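## Task

Relocate the green tray onto the top of the two-door cabinet beside arm4, while the remaining three trays stay on the top of the two-door cabinet beside arm1; by the end, every item a tray holds must be standing inside that tray.

## Robot and tools

Setup: four identical i2rt Big YAM arms (arm1, arm2, arm3, arm4), each with six revolute joints, a two-finger gripper and a wrist camera. Fixed room cameras: cam_arm1, cam_arm2, cam_arm3, cam_arm4; wrist cameras: arm1_cam_wrist to arm4_cam_wrist.

Frame: one shared scene frame in metres, origin on the floor, +z up. Each foot (base_link) faces its own +x. Feet: arm1 at (-3.353, 0.955, 1.087); arm2 at (-0.696, 0.380, 0.896), turned roughly 180 degrees; arm3 at (0.758, 2.478, 0.943); arm4 at (0.739, -1.729, 0.955). The hand point sits midway between the finger pads, about 1 cm behind the tips; fingers extend along the hand's +z and open along its y. Reach is about 1.0 m from the joint1 axis. Arm1 is far from the others, so carrying a tray from arm1's cabinet to arm3's or arm4's likely needs handovers or a chain through arm2.

Tool move: optional keys arm1..arm4 and cameras. Each arm key holds a separate object for that arm only; an arm left out receives no new command but may still push toward its old target. Inside an arm object:
- joints: absolute targets by name. joint1_rad -2.879 to 2.879 (rotation about the foot, positive counter-clockwise seen from above, 0 along the foot's +x); joint2_rad 0 to 3.141 (shoulder, 0 upper arm back and level, positive lifts it up then forward); joint3_rad 0 to 3.019 (elbow, 0 folded, positive opens); joint4_rad -1.692 to 1.57 (hand pitch, positive raises fingers); joint5_rad -1.57 to 1.57 (sideways hand swing, positive to the arm's right); joint6_rad -2.094 to 2.094 (hand roll, positive clockwise seen from behind); gripper_m 0 to 0.093, the absolute fingertip gap in metres. Radians for joints.
- target: one list of seven numbers [x, y, z, qw, qx, qy, qz], an absolute hand pose in the scene frame (metres, unit quaternion w first), reached along a straight path starting from the current hand_target. With target, joints may contain only gripper_m.
- speed: top path speed 0.002 to 0.5 m/s (default 0.25), only allowed with target; rotation limited to twice that value in rad/s.
- min_time_s: 0.1 to 8 s, the minimum duration of this arm's joint motions.
All motions in a call start at once; hand paths end together, paced by the slowest. Paths last 0.5 to 10 s; actions at most 15 s. Paths ignore obstacles and other arms; hands lag, stray, and often end 1 cm or more off. Unknown keys make the call invalid; out-of-range values are refused, and after a refusal the remaining move, wait and finished_scene calls of that reply are skipped. A move with no action returns full state, all images and the scene number.

Result lines: joint_positions, Joint velocities ("within noise" means still), joint torques, hand and hand_target poses, joint_status and hand_status, plus a "move" summary like "arm1 done; arm2 time_out". "off_target": stopped away from the target and may keep pushing. "time_out": a joint couldn't finish; the arm keeps nearby targets and pushes; send reported positions to relieve it. "joint command not followed" or "pose unreachable": a self/inter-arm clearance check withheld the motion (gripper still executes), reported per joint as "not_followed". on_its_own lists uncommanded behaviour; "held at" is a target, not a reading. Arms listed "as last shown" were not commanded and show "not commanded". The pictures line gives image order; images may lag slightly.

Gripper: a firmly gripped rigid part reads up to 0.005 m narrower (some grippers up to 0.002 wider) than its width; closed on nothing reads 0.000 to 0.003. Target about 0.005 m under first-contact reading for full force. Release by commanding well above the reading.

wait: seconds 0 to 10, optional cameras; returns state. zoom_image: camera plus region [x0, y0, x1, y1] in pixels of that camera's latest image, at most 504 by 504. read_manual: licence texts only. finished_scene: scene (1 or 2), irreversible; the goal must hold with no robot help.

Avoid: knocking anything onto the floor or out of the work area (fails the task); spilling tray contents; dropping or releasing moving parts; slamming or pushing hard on fixed things; robots pressing on each other, including one gripper closing on another arm's fingers (ends the scene). Arms never stop on contact and keep pushing, which heats motors; at 100 °C an arm goes limp and drops for 30-60 s (watch MOTOR HOT). Loose objects may occasionally be nudged by disturbances.

Each tool is called after "Request:" in YAML: its name, and indented under it one key for each argument.

## Session

Request:
move:

Scene clock: 0.00 s.
Joint torques (N m): no reading
Motor temperatures (°C): arm1=[38 29 29 24 25 31 27] | arm2=[35 34 22 33 25 27 24] | arm3=[26 23 35 27 28 33 27] | arm4=[30 27 31 32 24 26 26]
Heat: arm1: hottest joint1_rad 38 °C; arm2: hottest joint1_rad 35 °C; arm3: hottest joint3_rad 35 °C; arm4: hottest joint4_rad 32 °C.
Joint velocities: within noise
arm1.joint_positions: joint1_rad=+0.089 joint2_rad=+0.637 joint3_rad=+1.388 joint4_rad=-1.274 joint5_rad=-0.141 joint6_rad=-0.454 gripper_m=+0.09396
arm1.joint_status: not commanded
arm1.hand: x=-3.6097 y=+0.9366 z=+1.6320 quat_wxyz=(-0.046, +0.836, +0.227, -0.496) (m; scene frame)
arm1.hand_target: x=-3.6070 y=+0.9368 z=+1.6424 quat_wxyz=(-0.049, +0.831, +0.227, -0.506) (m; scene frame)
arm1.hand_status: not commanded
arm2.joint_positions: joint1_rad=+0.436 joint2_rad=+0.623 joint3_rad=+1.436 joint4_rad=-1.296 joint5_rad=+0.205 joint6_rad=+0.282 gripper_m=+0.09396
arm2.joint_status: not commanded
arm2.hand: x=-0.9158 y=+0.3145 z=+1.4689 quat_wxyz=(-0.111, -0.850, -0.022, +0.515) (m; scene frame)
arm2.hand_target: x=-0.9126 y=+0.3162 z=+1.4786 quat_wxyz=(-0.115, -0.844, -0.020, +0.524) (m; scene frame)
arm2.hand_status: not commanded
arm3.joint_positions: joint1_rad=-0.331 joint2_rad=+0.647 joint3_rad=+1.368 joint4_rad=-1.341 joint5_rad=+0.187 joint6_rad=+0.489 gripper_m=+0.09396
arm3.joint_status: not commanded
arm3.hand: x=+1.0113 y=+2.4730 z=+1.4646 quat_wxyz=(-0.457, -0.206, -0.864, -0.057) (m; scene frame)
arm3.hand_target: x=+1.0095 y=+2.4728 z=+1.4774 quat_wxyz=(-0.469, -0.206, -0.857, -0.062) (m; scene frame)
arm3.hand_status: not commanded
arm4.joint_positions: joint1_rad=+0.452 joint2_rad=+0.634 joint3_rad=+1.441 joint4_rad=-1.163 joint5_rad=-0.104 joint6_rad=+0.711 gripper_m=+0.09396
arm4.joint_status: not commanded
arm4.hand: x=+0.9835 y=-1.7359 z=+1.5579 quat_wxyz=(-0.538, -0.297, -0.760, -0.210) (m; scene frame)
arm4.hand_target: x=+0.9797 y=-1.7355 z=+1.5685 quat_wxyz=(-0.547, -0.294, -0.754, -0.213) (m; scene frame)
arm4.hand_status: not commanded
pictures: arm1_cam_wrist, arm2_cam_wrist, arm3_cam_wrist, arm4_cam_wrist, cam_arm1, cam_arm2, cam_arm3, cam_arm4

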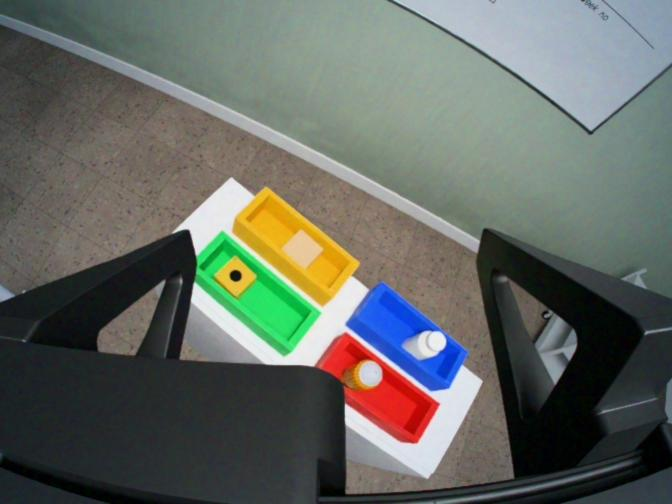

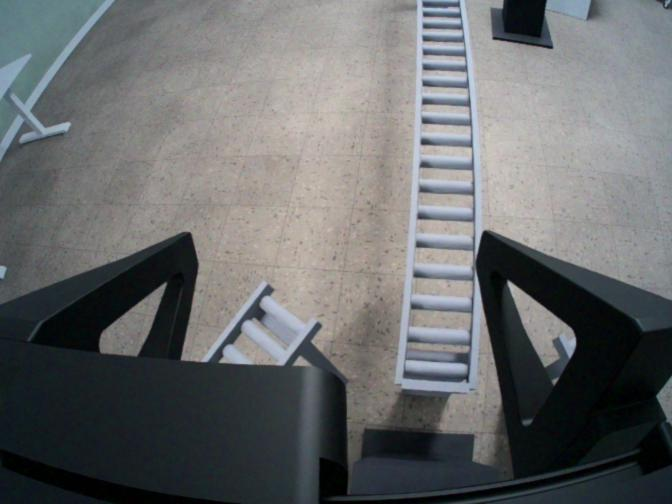

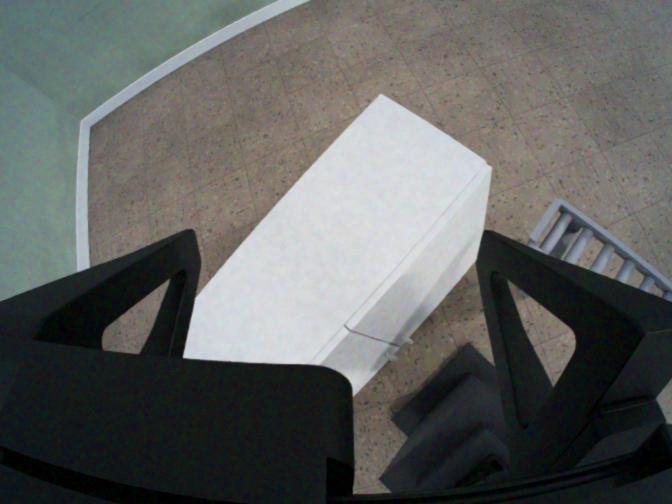

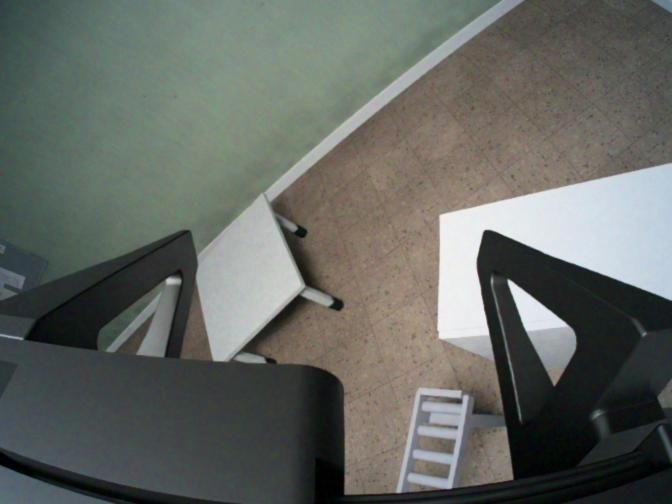

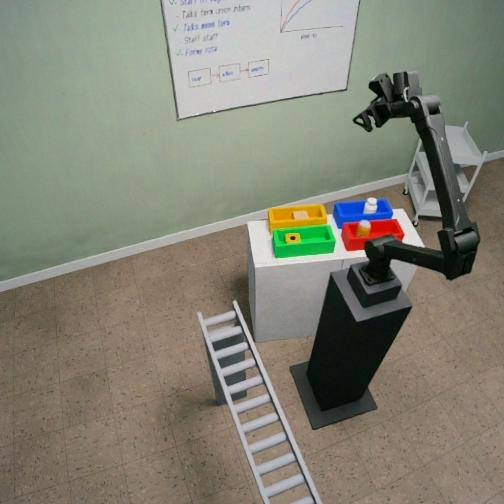

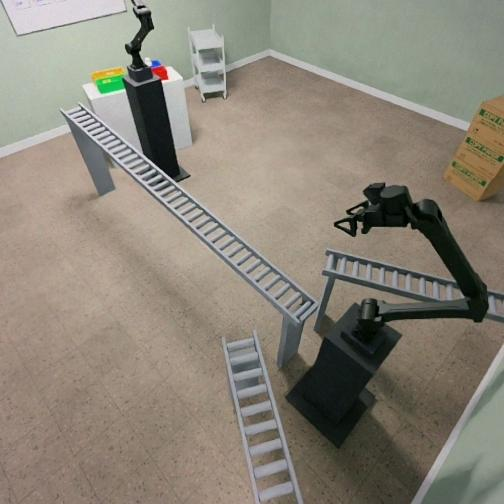

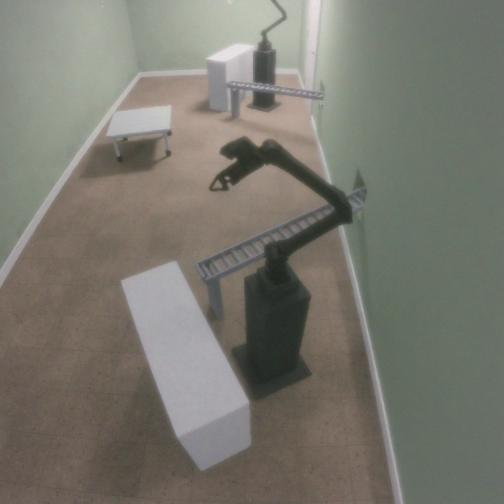

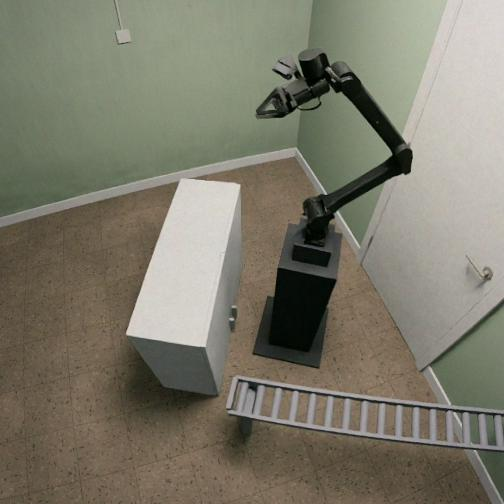

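Request:
zoom_image:
  camera: "arm1_cam_wrist"
  region: [150, 160, 500, 500]

Request:
zoom_image:
  camera: "cam_arm1"
  region: [190, 180, 440, 430]

Request:
zoom_image:
  camera: "cam_arm2"
  region: [200, 170, 504, 474]

Request:
zoom_image:
  camera: "cam_arm4"
  region: [110, 170, 504, 504]

Request:
zoom_image:
  camera: "cam_arm2"
  region: [40, 0, 344, 204]

Scaled by 1.440 from the camera's 672x504 image, which has a finer 960x720 frame.

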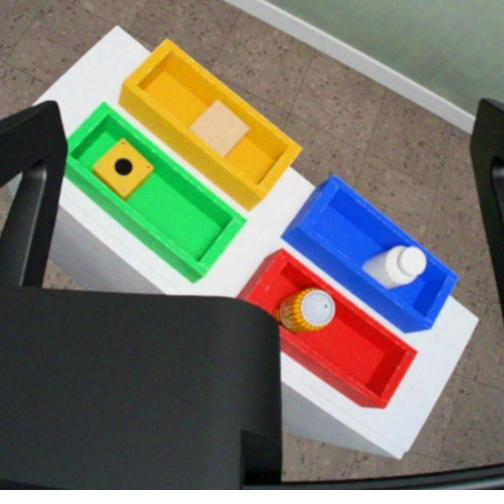

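Scaled by 2.016 from the camera's 504x504 image, which has a finer 720x720 frame.

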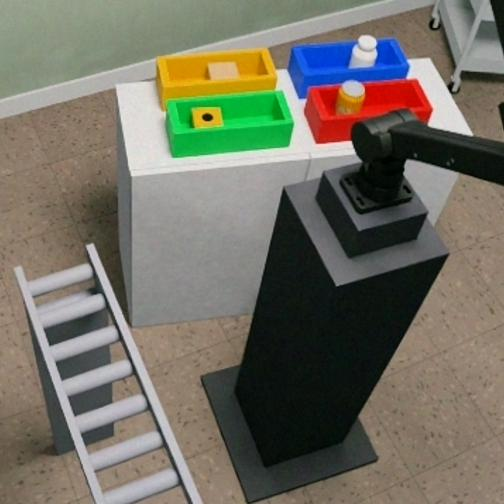

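Scaled by 1.658 from the camera's 504x504 image, which has a finer 720x720 frame.

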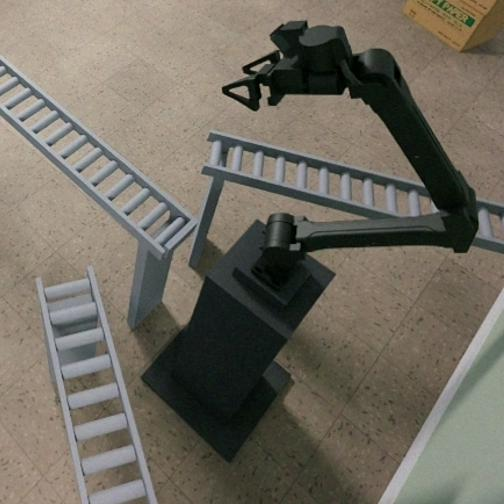

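Scaled by 1.279 from the camera's 504x504 image, which has a finer 720x720 frame.

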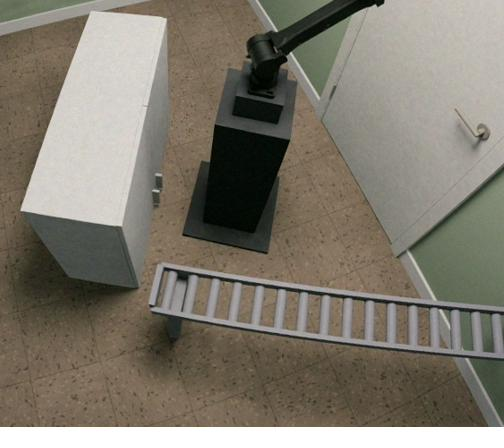

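Scaled by 1.658 from the camera's 504x504 image, which has a finer 720x720 frame.

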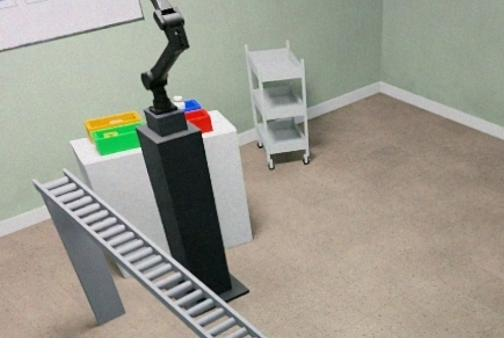

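Request:
zoom_image:
  camera: "cam_arm1"
  region: [240, 190, 350, 270]

Request:
zoom_image:
  camera: "arm1_cam_wrist"
  region: [190, 170, 340, 370]

Request:
zoom_image:
  camera: "arm2_cam_wrist"
  region: [190, 240, 500, 480]

Request:
zoom_image:
  camera: "cam_arm4"
  region: [210, 350, 330, 450]

Scaled by 4.582 from the camera's 504x504 image, which has a finer 720x720 frame.

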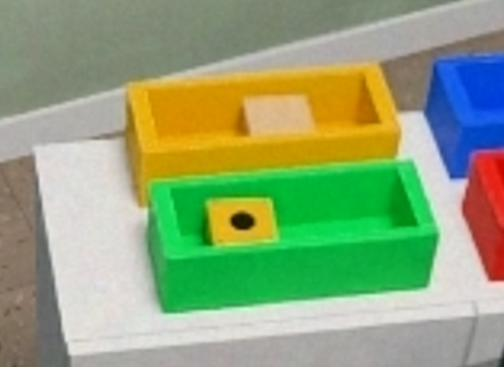

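Scaled by 2.520 from the camera's 672x504 image, which has a finer 960x720 frame.

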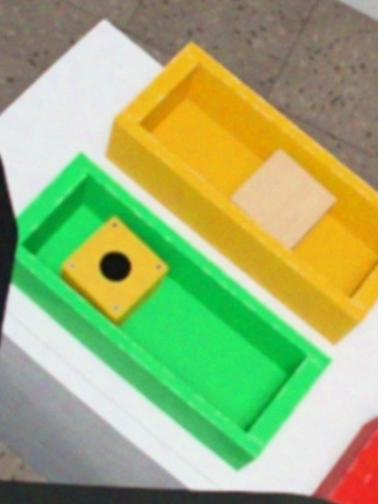

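Scaled by 1.626 from the camera's 672x504 image, which has a finer 960x720 frame.

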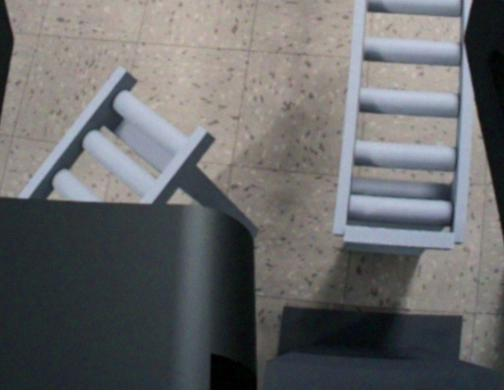

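Scaled by 4.200 from the camera's 504x504 image, which has a finer 720x720 frame.

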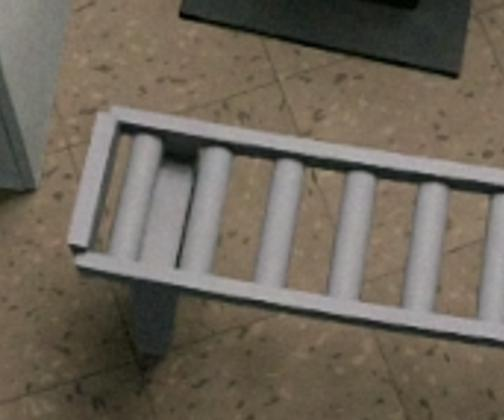

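Request:
move:
  arm1: {"joints": {"joint1_rad": 0.75, "joint4_rad": -1.4, "joint5_rad": 0, "joint6_rad": 0}, "min_time_s": 2}
  arm2: {"joints": {"joint1_rad": 0.6, "joint4_rad": -1.45, "joint5_rad": 0, "joint6_rad": 0}, "min_time_s": 2}
  arm4: {"joints": {"joint1_rad": 1.2, "joint4_rad": -1.4, "joint5_rad": 0, "joint6_rad": 0}, "min_time_s": 2}
  cameras: ["arm1_cam_wrist", "arm2_cam_wrist", "arm4_cam_wrist"]

Scene clock: 19.27 s.
Joint torques (N m): arm1=[0.5 2.32 10.36 1.24 0.03 0.1] | arm2=[1.14 3.31 10.89 1.39 0.04 -0.15] | arm3=[1.96 -0.21 10.74 2.04 0.06 -0.05] | arm4=[0.26 2.84 9.68 1.96 0.12 -0.06]
Motor temperatures (°C): arm1=[38 29 31 24 25 30 26] | arm2=[35 34 26 33 25 27 24] | arm3=[26 23 37 27 28 33 27] | arm4=[30 27 33 31 24 26 26]
Heat: arm1: hottest joint1_rad 38 °C; arm2: hottest joint1_rad 35 °C; arm3: hottest joint3_rad 37 °C; arm4: hottest joint3_rad 33 °C.
move: arm1 done; arm2 done; arm4 done
Joint velocities: within noise
arm1.joint_positions: joint1_rad=+0.738 joint2_rad=+0.637 joint3_rad=+1.388 joint4_rad=-1.384 joint5_rad=-0.003 joint6_rad=-0.012 gripper_m=+0.09396
arm1.joint_status: all done
arm1.hand: x=-3.5474 y=+0.8173 z=+1.6103 quat_wxyz=(+0.150, +0.845, +0.288, -0.425) (m; scene frame)
arm1.hand_target: x=-3.5420 y=+0.8185 z=+1.6166 quat_wxyz=(+0.154, +0.844, +0.287, -0.425) (m; scene frame)
arm1.hand_status: not commanded
arm2.joint_positions: joint1_rad=+0.590 joint2_rad=+0.623 joint3_rad=+1.436 joint4_rad=-1.437 joint5_rad=+0.002 joint6_rad=+0.007 gripper_m=+0.09396
arm2.joint_status: all done
arm2.hand: x=-0.8697 y=+0.2608 z=+1.4376 quat_wxyz=(-0.143, -0.846, -0.265, +0.439) (m; scene frame)
arm2.hand_target: x=-0.8642 y=+0.2618 z=+1.4439 quat_wxyz=(-0.145, -0.842, -0.272, +0.442) (m; scene frame)
arm2.hand_status: not commanded
arm3: as last shown
arm4.joint_positions: joint1_rad=+1.193 joint2_rad=+0.634 joint3_rad=+1.441 joint4_rad=-1.392 joint5_rad=-0.002 joint6_rad=+0.012 gripper_m=+0.09397
arm4.joint_status: all done
arm4.hand: x=+0.9151 y=-1.5914 z=+1.5054 quat_wxyz=(-0.454, +0.271, -0.836, -0.147) (m; scene frame)
arm4.hand_target: x=+0.9109 y=-1.5928 z=+1.5128 quat_wxyz=(-0.459, +0.278, -0.831, -0.146) (m; scene frame)
arm4.hand_status: not commanded
pictures: arm1_cam_wrist, arm2_cam_wrist, arm4_cam_wrist
camera_calibration:
arm1_cam_wrist: T_world_to_cam=[[-0.606632, 0.794942, -0.00802398, -2.79], [0.764035, 0.580198, -0.282171, 2.694], [-0.219654, -0.177304, -0.959331, 1.03611], [0, 0, 0, 1]] pos_world=[-3.52323, 0.838543, 1.73176]
arm2_cam_wrist: T_world_to_cam=[[-0.574583, 0.818446, 0.000512176, -0.715424], [0.771889, 0.542105, -0.332128, 1.01115], [-0.272107, -0.19044, -0.943234, 1.29181], [0, 0, 0, 1]] pos_world=[-0.840057, 0.283397, 1.55468]
arm4_cam_wrist: T_world_to_cam=[[0.591493, -0.806284, -0.00645107, -1.81381], [-0.750117, -0.547319, -0.371169, 0.379948], [0.295737, 0.224383, -0.928543, 1.609], [0, 0, 0, 1]] pos_world=[0.882023, -1.61553, 1.62335]

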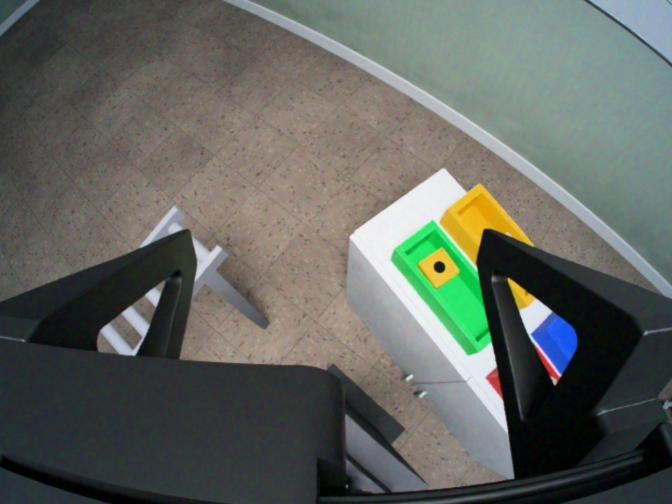

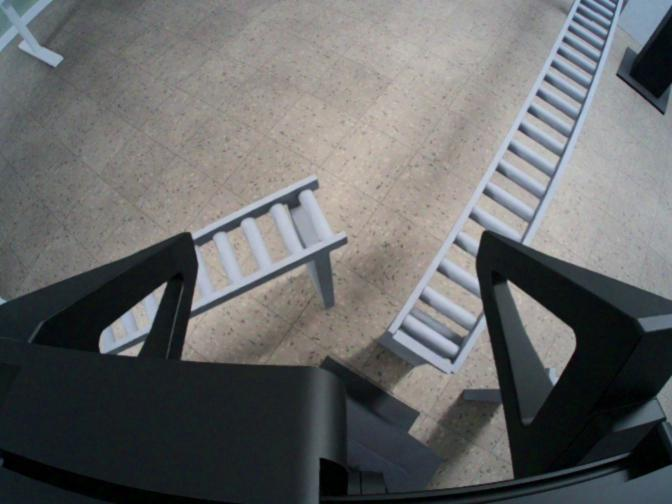

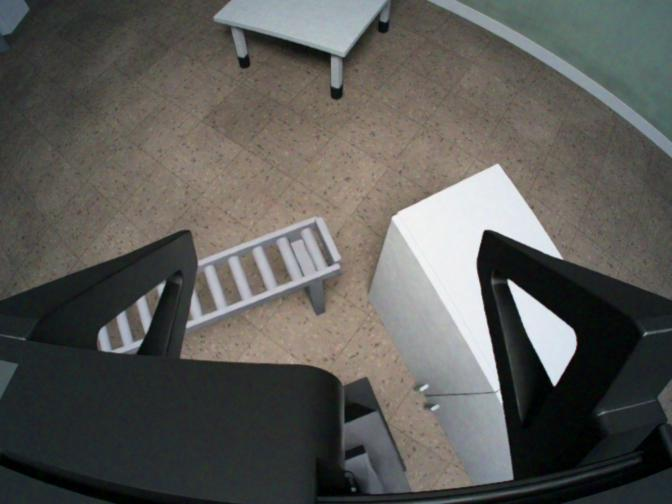

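Request:
move:
  arm1: {"target": [-3.5, 0.5, 1.25, -0.1772, -0.7791, -0.5455, 0.2531], "speed": 0.2}
  arm2: {"target": [-1.05, 0.12, 1.15, -0.0955, -0.9046, -0.2939, 0.2939], "speed": 0.2}
  arm4: {"target": [1.12, -1.42, 1.2, 0.2913, -0.3175, 0.8965, 0.1031], "speed": 0.2}
  cameras: ["arm1_cam_wrist", "arm2_cam_wrist", "arm4_cam_wrist", "cam_arm1", "cam_arm2", "cam_arm4"]

Scene clock: 26.90 s.
Joint torques (N m): arm1=[0.44 -9.05 11.06 2.04 -0.12 -0.13] | arm2=[1.26 -7.3 12.18 2.11 0.19 -0.04] | arm3=[1.79 -0.26 10.71 1.96 0.09 -0.06] | arm4=[0.09 -11.93 11.71 2.48 -0.1 -0.06]
Motor temperatures (°C): arm1=[38 29 32 24 25 30 26] | arm2=[35 34 27 33 25 27 24] | arm3=[26 23 37 27 28 33 27] | arm4=[30 27 34 31 24 26 26]
Heat: arm1: hottest joint1_rad 38 °C; arm2: hottest joint1_rad 35 °C; arm3: hottest joint3_rad 37 °C; arm4: hottest joint3_rad 34 °C.
move: arm1 off_target; arm2 done; arm4 off_target
Joint velocities: within noise
arm1.joint_positions: joint1_rad=+1.355 joint2_rad=+1.284 joint3_rad=+0.876 joint4_rad=-0.562 joint5_rad=+0.050 joint6_rad=+0.051 gripper_m=+0.09396
arm1.joint_status: not commanded
arm1.hand: x=-3.5030 y=+0.5102 z=+1.2473 quat_wxyz=(+0.171, +0.788, +0.538, -0.247) (m; scene frame)
arm1.hand_target: x=-3.5000 y=+0.5003 z=+1.2500 quat_wxyz=(+0.177, +0.779, +0.545, -0.253) (m; scene frame)
arm1.hand_status: off_target (0.011 m and 1.7 deg from the pose sent, 0.482 m and 36.6 deg at the start)
arm2.joint_positions: joint1_rad=+0.604 joint2_rad=+1.121 joint3_rad=+0.994 joint4_rad=-0.840 joint5_rad=+0.009 joint6_rad=+0.007 gripper_m=+0.09396
arm2.joint_status: not commanded
arm2.hand: x=-1.0489 y=+0.1260 z=+1.1498 quat_wxyz=(-0.093, -0.907, -0.291, +0.289) (m; scene frame)
arm2.hand_target: x=-1.0499 y=+0.1201 z=+1.1500 quat_wxyz=(-0.095, -0.905, -0.294, +0.294) (m; scene frame)
arm2.hand_status: done (0.006 m and 0.8 deg from the pose sent, 0.367 m and 19.0 deg at the start)
arm3: as last shown
arm4.joint_positions: joint1_rad=+1.223 joint2_rad=+1.263 joint3_rad=+1.065 joint4_rad=-0.784 joint5_rad=-0.015 joint6_rad=+0.010 gripper_m=+0.09397
arm4.joint_status: not commanded
arm4.hand: x=+1.1160 y=-1.4287 z=+1.1891 quat_wxyz=(-0.277, +0.310, -0.904, -0.098) (m; scene frame)
arm4.hand_target: x=+1.1197 y=-1.4202 z=+1.2000 quat_wxyz=(-0.291, +0.317, -0.897, -0.103) (m; scene frame)
arm4.hand_status: off_target (0.015 m and 2.2 deg from the pose sent, 0.406 m and 21.2 deg at the start)
pictures: arm1_cam_wrist, arm2_cam_wrist, arm4_cam_wrist, cam_arm1, cam_arm2, cam_arm4
camera_calibration:
arm1_cam_wrist: T_world_to_cam=[[-0.928453, 0.37145, -0.000154389, -3.44294], [0.371152, 0.927723, 0.0397116, 0.780733], [0.0148941, 0.0368131, -0.999211, 1.40534], [0, 0, 0, 1]] pos_world=[-3.50731, 0.502844, 1.37269]
arm2_cam_wrist: T_world_to_cam=[[-0.584183, 0.81158, 0.00828089, -0.726027], [0.811621, 0.584165, 0.00471987, 0.776059], [-0.00100685, 0.00947822, -0.999955, 1.2703], [0, 0, 0, 1]] pos_world=[-1.05272, 0.123843, 1.27259]
arm4_cam_wrist: T_world_to_cam=[[0.616539, -0.787196, -0.014226, -1.79496], [-0.786997, -0.616703, 0.0176926, -0.0179428], [-0.0227008, 0.0002877, -0.999742, 1.33917], [0, 0, 0, 1]] pos_world=[1.12294, -1.42444, 1.31361]

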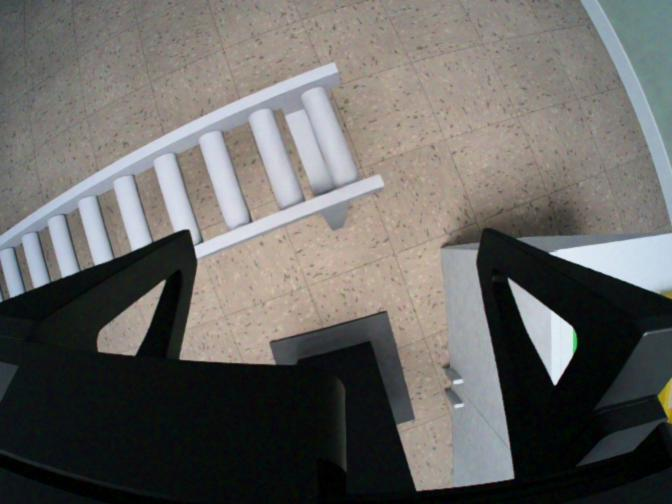

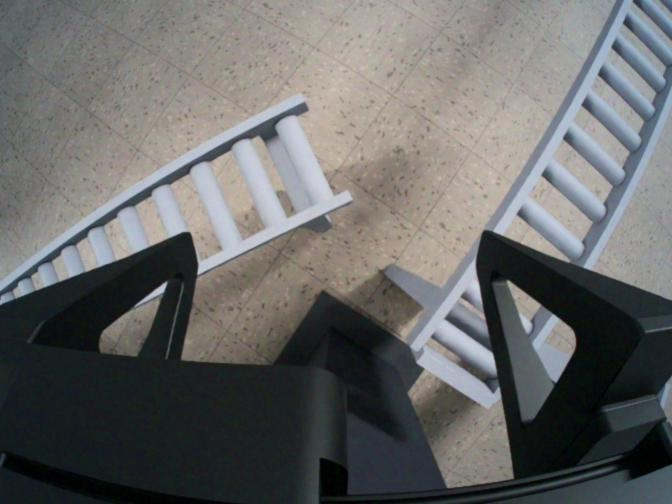

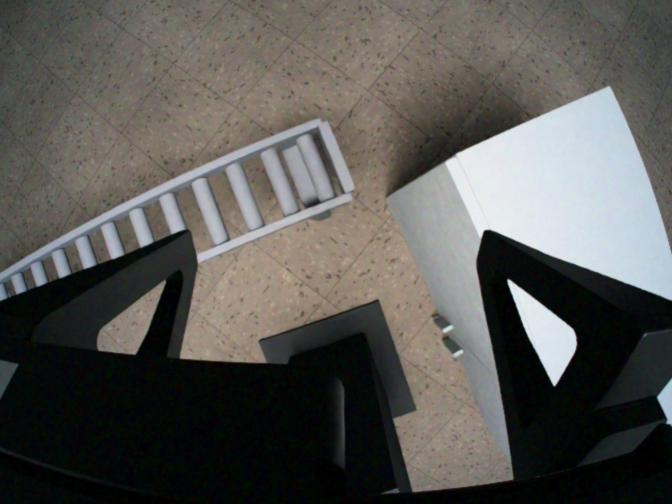

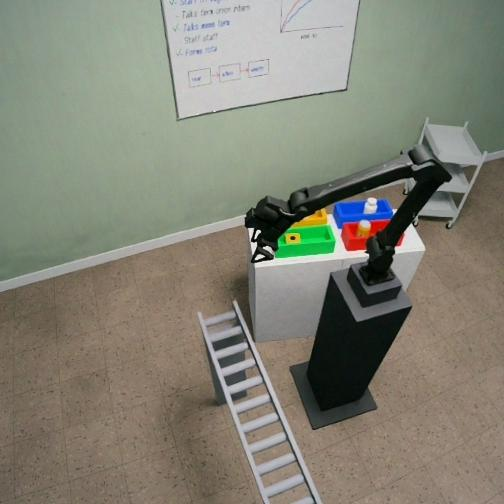

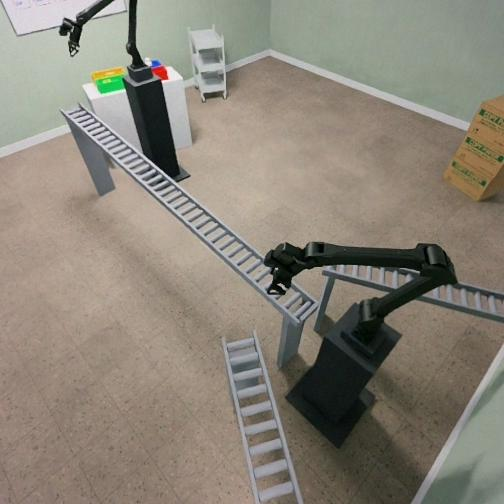

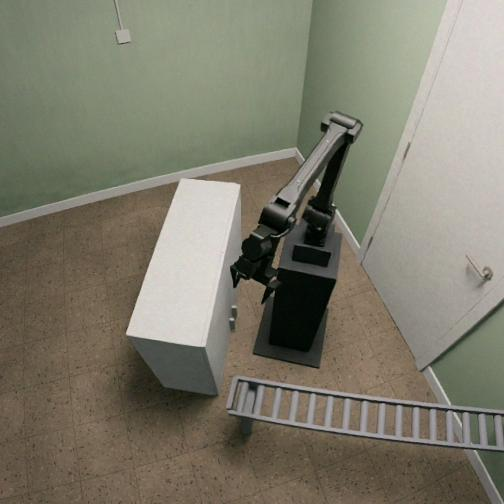

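Request:
zoom_image:
  camera: "arm2_cam_wrist"
  region: [370, 230, 570, 430]

Request:
zoom_image:
  camera: "arm2_cam_wrist"
  region: [180, 80, 380, 280]

Request:
zoom_image:
  camera: "arm1_cam_wrist"
  region: [190, 50, 400, 260]

Request:
zoom_image:
  camera: "arm4_cam_wrist"
  region: [190, 80, 400, 290]

Scaled by 2.520 from the camera's 672x504 image, which has a finer 960x720 frame.

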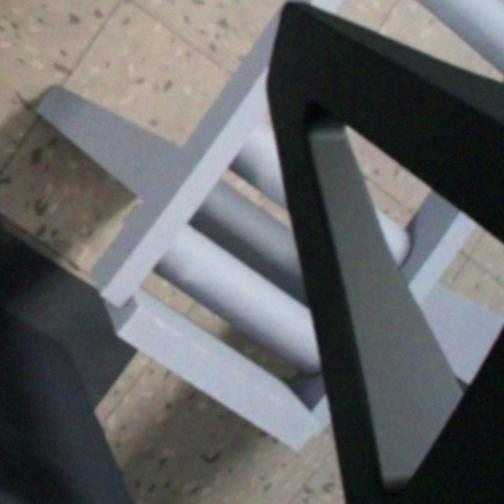

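Scaled by 2.520 from the camera's 672x504 image, which has a finer 960x720 frame.

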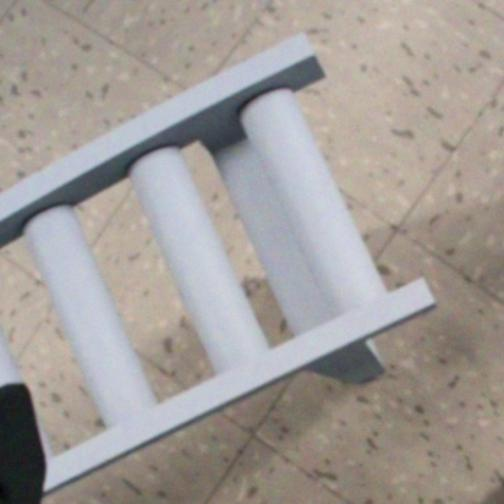

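Scaled by 2.400 from the camera's 672x504 image, which has a finer 960x720 frame.

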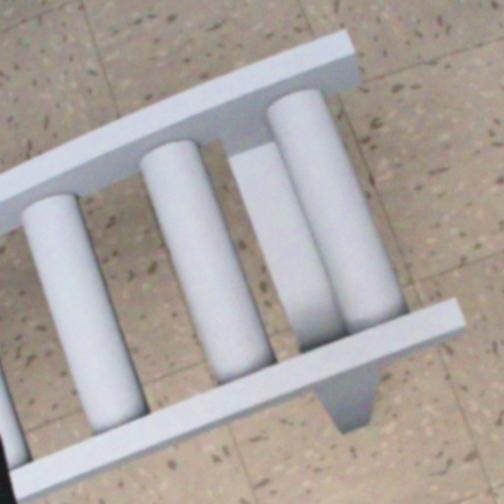

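Scaled by 2.400 from the camera's 672x504 image, which has a finer 960x720 frame.

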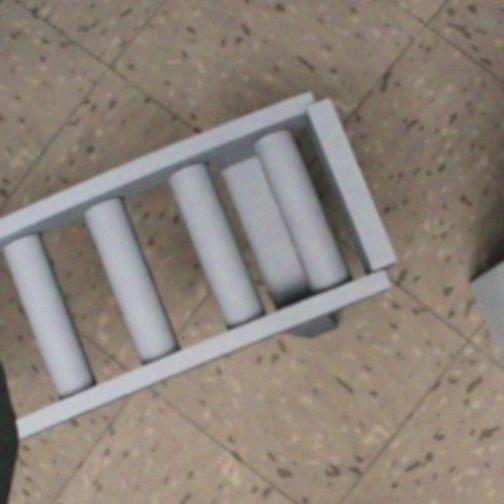

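Request:
move:
  arm1: {"target": [-3.757, 0.8985, 0.95, 0, 0.8013, 0.5983, 0], "speed": 0.25}
  cameras: ["arm1_cam_wrist", "cam_arm1"]

Scene clock: 40.10 s.
Joint torques (N m): arm1=[-1.08 -12.16 6.75 0.68 -0.1 -0.11] | arm2=[1.26 -7.3 12.18 2.09 0.2 -0.05] | arm3=[1.73 -0.21 10.73 2.04 0.09 -0.06] | arm4=[0.09 -11.4 11.7 2.5 -0.1 -0.05]
Motor temperatures (°C): arm1=[38 29 32 24 25 30 26] | arm2=[35 34 29 33 25 27 24] | arm3=[26 23 38 27 28 32 26] | arm4=[30 28 35 31 24 26 26]
Heat: arm1: hottest joint1_rad 38 °C; arm2: hottest joint1_rad 35 °C; arm3: hottest joint3_rad 38 °C; arm4: hottest joint3_rad 35 °C.
move: arm1 off_target
Joint velocities: within noise
arm1.joint_positions: joint1_rad=+0.234 joint2_rad=+1.940 joint3_rad=+0.844 joint4_rad=-0.483 joint5_rad=+0.011 joint6_rad=-1.128 gripper_m=+0.09396
arm1.joint_status: not commanded
arm1.hand: x=-3.7418 y=+0.8979 z=+0.9545 quat_wxyz=(+0.005, +0.803, +0.596, +0.007) (m; scene frame)
arm1.hand_target: x=-3.7567 y=+0.8987 z=+0.9505 quat_wxyz=(+0.000, +0.801, +0.598, +0.000) (m; scene frame)
arm1.hand_status: off_target (0.016 m and 1.1 deg from the pose sent, 0.551 m and 35.3 deg at the start)
arm2, arm3, arm4: as last shown
pictures: arm1_cam_wrist, cam_arm1
camera_calibration:
arm1_cam_wrist: T_world_to_cam=[[-0.955516, 0.294804, -0.0088772, -3.83283], [0.228565, 0.759173, 0.609438, -0.404627], [0.186404, 0.580299, -0.792784, 1.05875], [0, 0, 0, 1]] pos_world=[-3.76721, 0.822725, 1.05193]

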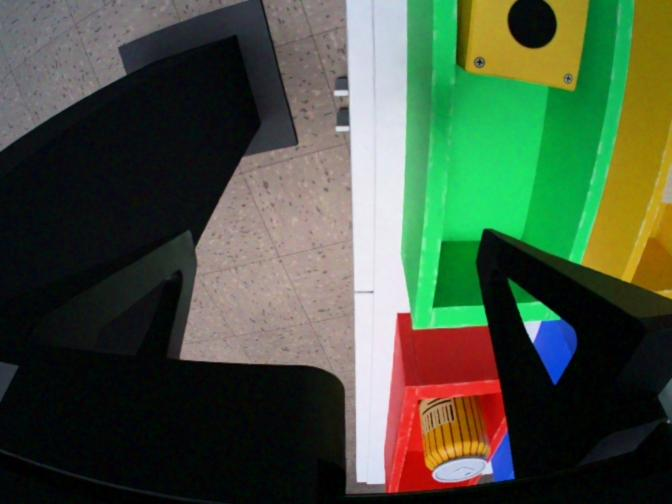

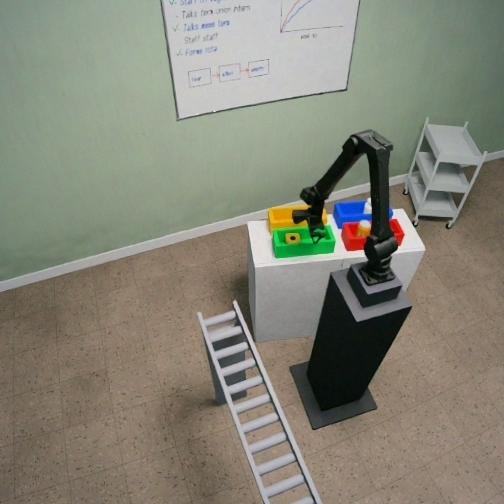

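Request:
zoom_image:
  camera: "arm1_cam_wrist"
  region: [340, 0, 660, 340]

Scaled by 1.482 from the camera's 672x504 image, which has a finer 960x720 frame.

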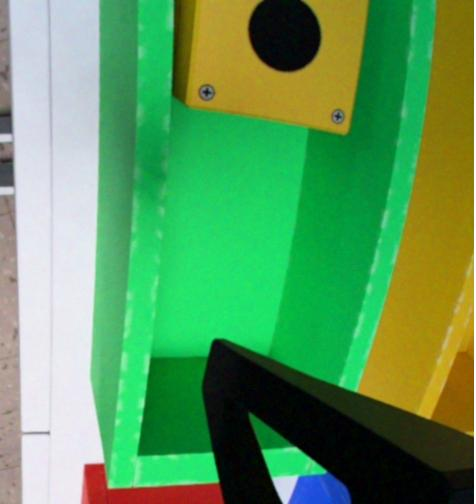

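Request:
move:
  arm1: {"target": [-3.795, 0.9567, 0.897, 0, 0.7799, 0.6259, 0], "speed": 0.15, "joints": {"gripper_m": 0.07}}
  cameras: ["arm1_cam_wrist", "cam_arm1"]

Scene clock: 47.47 s.
Joint torques (N m): arm1=[-1.08 -13.74 6.09 0.72 -0.21 -0.12] | arm2=[1.26 -7.3 12.19 2.07 0.18 -0.05] | arm3=[1.79 -0.44 10.69 2.02 0.08 -0.06] | arm4=[0.21 -11.46 11.66 2.44 -0.09 -0.05]
Motor temperatures (°C): arm1=[38 29 32 24 25 29 26] | arm2=[35 34 29 33 25 27 24] | arm3=[26 23 39 27 28 32 26] | arm4=[30 28 35 31 24 26 26]
Heat: arm1: hottest joint1_rad 38 °C; arm2: hottest joint1_rad 35 °C; arm3: hottest joint3_rad 39 °C; arm4: hottest joint3_rad 35 °C.
move: arm1 off_target
Joint velocities: within noise
arm1.joint_positions: joint1_rad=+0.091 joint2_rad=+2.116 joint3_rad=+0.967 joint4_rad=-0.425 joint5_rad=+0.013 joint6_rad=-1.343 gripper_m=+0.07010
arm1.joint_status: all done
arm1.hand: x=-3.7829 y=+0.9534 z=+0.9044 quat_wxyz=(+0.004, +0.781, +0.624, +0.006) (m; scene frame)
arm1.hand_target: x=-3.7946 y=+0.9568 z=+0.8974 quat_wxyz=(+0.000, +0.780, +0.626, +0.000) (m; scene frame)
arm1.hand_status: off_target (0.015 m and 0.8 deg from the pose sent, 0.098 m and 4.4 deg at the start)
arm2, arm3, arm4: as last shown
pictures: arm1_cam_wrist, cam_arm1
camera_calibration:
arm1_cam_wrist: T_world_to_cam=[[-0.974199, 0.225617, -0.00572661, -3.89642], [0.175739, 0.774263, 0.607974, -0.619785], [0.141603, 0.591281, -0.793936, 0.815607], [0, 0, 0, 1]] pos_world=[-3.80246, 0.876721, 1.00204]

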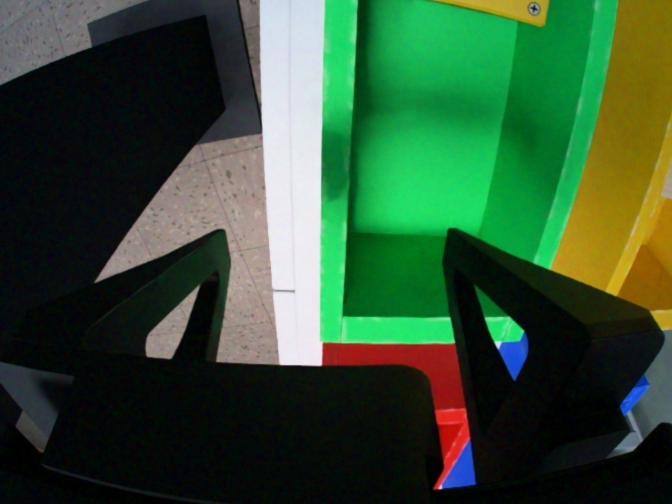

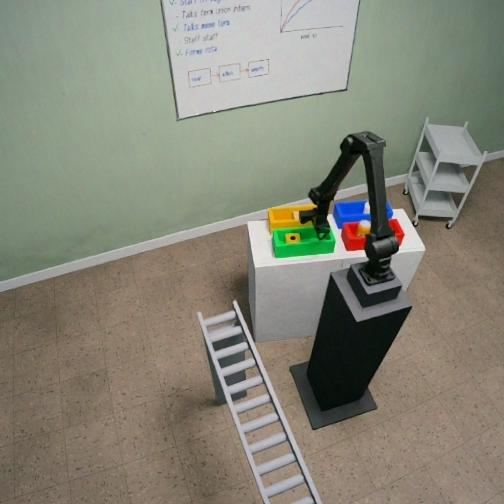

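Request:
move:
  arm1: {"target": [-3.795, 0.957, 0.812, 0, 0.7799, 0.6259, 0], "speed": 0.12}
  cameras: ["arm1_cam_wrist"]

Scene clock: 50.37 s.
Joint torques (N m): arm1=[-1.44 -15.68 4.19 0.76 -0.18 -0.11] | arm2=[1.2 -7.12 12.21 2.13 0.19 -0.04] | arm3=[1.85 -0.32 10.74 2.04 0.06 -0.04] | arm4=[0.21 -11.46 11.69 2.43 -0.1 -0.06]
Motor temperatures (°C): arm1=[38 29 32 24 25 29 26] | arm2=[35 34 30 33 25 27 24] | arm3=[26 23 39 27 28 32 26] | arm4=[30 28 36 31 24 26 26]
Heat: arm1: hottest joint1_rad 38 °C; arm2: hottest joint1_rad 35 °C; arm3: hottest joint3_rad 39 °C; arm4: hottest joint3_rad 36 °C.
move: arm1 off_target
Joint velocities: within noise
arm1.joint_positions: joint1_rad=+0.091 joint2_rad=+2.341 joint3_rad=+1.046 joint4_rad=-0.273 joint5_rad=+0.013 joint6_rad=-1.346 gripper_m=+0.07010
arm1.joint_status: not commanded
arm1.hand: x=-3.7889 y=+0.9525 z=+0.8212 quat_wxyz=(+0.002, +0.780, +0.626, +0.004) (m; scene frame)
arm1.hand_target: x=-3.7949 y=+0.9570 z=+0.8124 quat_wxyz=(+0.000, +0.780, +0.626, +0.000) (m; scene frame)
arm1.hand_status: off_target (0.012 m and 0.5 deg from the pose sent, 0.093 m and 0.8 deg at the start)
arm2, arm3, arm4: as last shown
pictures: arm1_cam_wrist
camera_calibration:
arm1_cam_wrist: T_world_to_cam=[[-0.974979, 0.222297, -0.000138001, -3.90693], [0.176593, 0.774901, 0.606913, -0.563908], [0.135022, 0.591703, -0.794769, 0.726305], [0, 0, 0, 1]] pos_world=[-3.80766, 0.875716, 0.918948]

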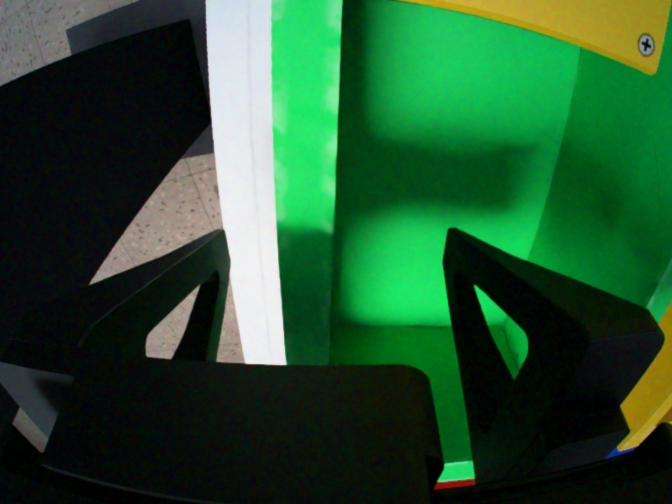

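Request:
move:
  arm1: {"target": [-3.786, 0.9555, 0.812, 0, 0.7799, 0.6259, 0], "speed": 0.05, "joints": {"gripper_m": 0.035}}
  cameras: ["arm1_cam_wrist"]

Scene clock: 52.17 s.
Joint torques (N m): arm1=[-0.97 -15.85 1.96 0.91 -0.2 -0.1] | arm2=[1.26 -7.12 12.15 2.06 0.2 -0.04] | arm3=[1.67 -0.38 10.8 2 0.06 -0.05] | arm4=[0.15 -11.52 11.69 2.43 -0.09 -0.07]
Motor temperatures (°C): arm1=[38 29 32 24 25 29 26] | arm2=[35 34 30 33 25 27 24] | arm3=[26 23 39 27 28 32 26] | arm4=[30 28 36 31 24 26 26]
Heat: arm1: hottest joint1_rad 38 °C; arm2: hottest joint1_rad 35 °C; arm3: hottest joint3_rad 39 °C; arm4: hottest joint3_rad 36 °C.
move: arm1 off_target
Joint velocities: within noise
arm1.joint_positions: joint1_rad=+0.091 joint2_rad=+2.341 joint3_rad=+1.046 joint4_rad=-0.256 joint5_rad=+0.013 joint6_rad=-1.346 gripper_m=+0.03511
arm1.joint_status: all done
arm1.hand: x=-3.7930 y=+0.9524 z=+0.8212 quat_wxyz=(-0.003, +0.780, +0.626, -0.003) (m; scene frame)
arm1.hand_target: x=-3.7860 y=+0.9554 z=+0.8124 quat_wxyz=(+0.000, +0.780, +0.626, +0.000) (m; scene frame)
arm1.hand_status: off_target (0.012 m and 0.5 deg from the pose sent, 0.010 m and 0.5 deg at the start)
arm2, arm3, arm4: as last shown
pictures: arm1_cam_wrist
camera_calibration:
arm1_cam_wrist: T_world_to_cam=[[-0.974804, 0.222506, 0.0157794, -3.92354], [0.186655, 0.774913, 0.603879, -0.522541], [0.122139, 0.591608, -0.79692, 0.679877], [0, 0, 0, 1]] pos_world=[-3.81018, 0.875716, 0.91927]

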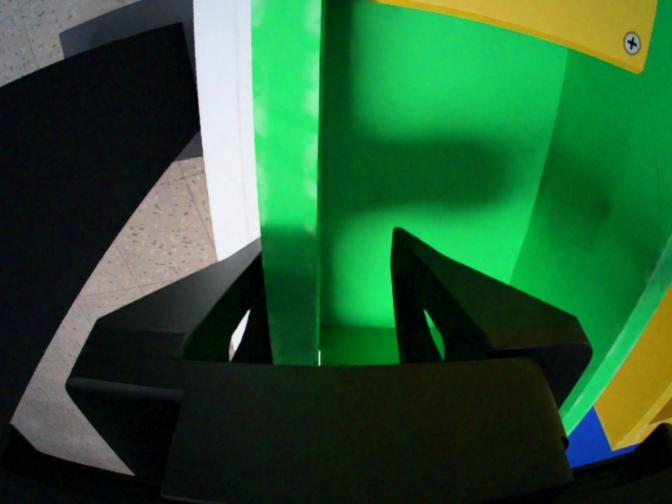

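Request:
move:
  arm1: {"target": [-3.772, 0.955, 0.812, 0, 0.7799, 0.6259, 0], "speed": 0.05}
  cameras: ["arm1_cam_wrist"]

Scene clock: 53.83 s.
Joint torques (N m): arm1=[-0.73 -15.97 1.32 0.77 -0.2 -0.07] | arm2=[1.2 -7.18 12.16 2.09 0.2 -0.05] | arm3=[1.85 -0.26 10.71 2.06 0.09 -0.08] | arm4=[0.15 -11.63 11.69 2.5 -0.1 -0.06]
Motor temperatures (°C): arm1=[38 29 32 24 25 29 26] | arm2=[35 34 30 33 24 27 24] | arm3=[26 23 39 27 28 32 26] | arm4=[30 28 36 31 24 26 26]
Heat: arm1: hottest joint1_rad 38 °C; arm2: hottest joint1_rad 35 °C; arm3: hottest joint3_rad 39 °C; arm4: hottest joint3_rad 36 °C.
move: arm1 done
Joint velocities: within noise
arm1.joint_positions: joint1_rad=+0.091 joint2_rad=+2.341 joint3_rad=+1.009 joint4_rad=-0.221 joint5_rad=+0.013 joint6_rad=-1.346 gripper_m=+0.03510
arm1.joint_status: not commanded
arm1.hand: x=-3.7789 y=+0.9525 z=+0.8178 quat_wxyz=(-0.003, +0.780, +0.626, -0.002) (m; scene frame)
arm1.hand_target: x=-3.7720 y=+0.9549 z=+0.8122 quat_wxyz=(+0.000, +0.780, +0.626, +0.000) (m; scene frame)
arm1.hand_status: done (0.009 m and 0.4 deg from the pose sent, 0.023 m and 0.5 deg at the start)
arm2, arm3, arm4: as last shown
pictures: arm1_cam_wrist
camera_calibration:
arm1_cam_wrist: T_world_to_cam=[[-0.974831, 0.222483, 0.0143179, -3.90858], [0.18573, 0.774912, 0.604165, -0.526814], [0.123321, 0.591619, -0.79673, 0.679681], [0, 0, 0, 1]] pos_world=[-3.79618, 0.875716, 0.915768]

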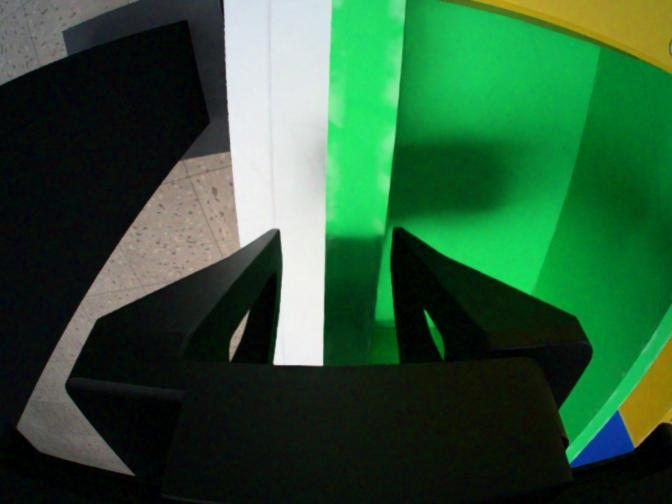

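Request:
move:
  arm1: {"joints": {"gripper_m": 0.018}}

Request:
move:
  arm1: {"joints": {"gripper_m": 0.004}}
  cameras: ["arm1_cam_wrist"]

Scene clock: 54.63 s.
Joint torques (N m): arm1=[-1.2 -16.15 1.32 0.65 -0.18 -0.1] | arm2=[1.32 -7.18 12.15 2.06 0.19 -0.04] | arm3=[1.9 0.03 10.7 2.06 0.09 -0.06] | arm4=[0.09 -11.58 11.67 2.45 -0.09 -0.07]
Motor temperatures (°C): arm1=[38 29 32 24 25 29 26] | arm2=[35 34 30 33 24 27 23] | arm3=[26 23 39 27 28 32 26] | arm4=[30 28 36 31 24 26 26]
Heat: arm1: hottest joint1_rad 38 °C; arm2: hottest joint1_rad 35 °C; arm3: hottest joint3_rad 39 °C; arm4: hottest joint3_rad 36 °C.
move: arm1 done
Joint velocities: within noise
arm1.joint_positions: joint1_rad=+0.091 joint2_rad=+2.341 joint3_rad=+1.009 joint4_rad=-0.221 joint5_rad=+0.013 joint6_rad=-1.346 gripper_m=+0.01820
arm1.joint_status: all done
arm1.hand: x=-3.7789 y=+0.9525 z=+0.8178 quat_wxyz=(-0.003, +0.780, +0.626, -0.002) (m; scene frame)
arm1.hand_target: x=-3.7719 y=+0.9549 z=+0.8122 quat_wxyz=(+0.000, +0.780, +0.626, +0.000) (m; scene frame)
arm1.hand_status: not commanded
arm2, arm4: as last shown
arm3.joint_positions: joint1_rad=-0.331 joint2_rad=+0.647 joint3_rad=+1.368 joint4_rad=-1.341 joint5_rad=+0.187 joint6_rad=+0.489 gripper_m=+0.09396
arm3.joint_status: not commanded
arm3.hand: x=+1.0113 y=+2.4730 z=+1.4646 quat_wxyz=(-0.457, -0.206, -0.864, -0.057) (m; scene frame)
arm3.hand_target: x=+1.0095 y=+2.4728 z=+1.4774 quat_wxyz=(-0.469, -0.206, -0.857, -0.062) (m; scene frame)
arm3.hand_status: not commanded
pictures: none

Scene clock: 55.13 s.
Joint torques (N m): arm1=[-1.14 -16.03 1.31 0.66 -0.19 -0.1] | arm2=[1.14 -7.12 12.18 2.07 0.19 -0.05] | arm3=[1.55 -0.09 10.81 2.06 0.09 -0.05] | arm4=[0.15 -11.46 11.66 2.45 -0.09 -0.06]
Motor temperatures (°C): arm1=[38 30 32 24 25 29 26] | arm2=[35 34 30 33 24 27 23] | arm3=[26 23 39 27 28 32 26] | arm4=[30 28 36 31 24 26 26]
Heat: arm1: hottest joint1_rad 38 °C; arm2: hottest joint1_rad 35 °C; arm3: hottest joint3_rad 39 °C; arm4: hottest joint3_rad 36 °C.
move: arm1 off_target
Joint velocities: within noise
arm1.joint_positions: joint1_rad=+0.091 joint2_rad=+2.341 joint3_rad=+1.009 joint4_rad=-0.216 joint5_rad=+0.012 joint6_rad=-1.345 gripper_m=+0.01069
arm1.joint_status: gripper_m off_target (ended at +0.01072, target +0.00400)
arm1.hand: x=-3.7800 y=+0.9527 z=+0.8178 quat_wxyz=(-0.004, +0.781, +0.625, -0.004) (m; scene frame)
arm1.hand_target: x=-3.7720 y=+0.9550 z=+0.8122 quat_wxyz=(+0.000, +0.780, +0.626, +0.000) (m; scene frame)
arm1.hand_status: not commanded
arm2, arm3, arm4: as last shown
pictures: arm1_cam_wrist
camera_calibration:
arm1_cam_wrist: T_world_to_cam=[[-0.974242, 0.224728, 0.0187006, -3.9133], [0.190281, 0.77473, 0.602981, -0.508497], [0.121019, 0.591008, -0.797536, 0.672171], [0, 0, 0, 1]] pos_world=[-3.79709, 0.876119, 0.915876]

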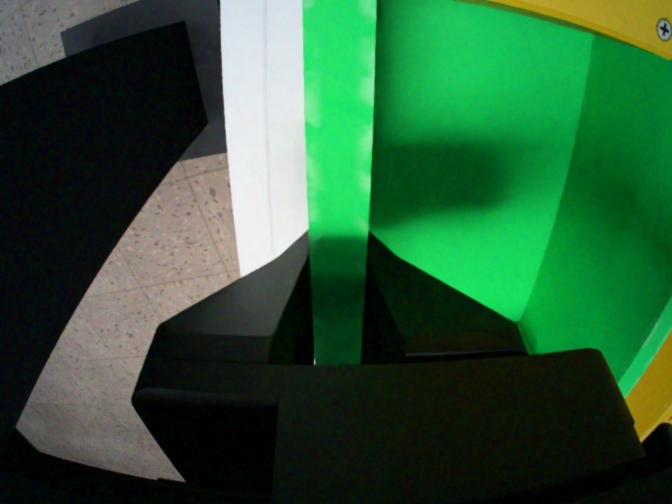

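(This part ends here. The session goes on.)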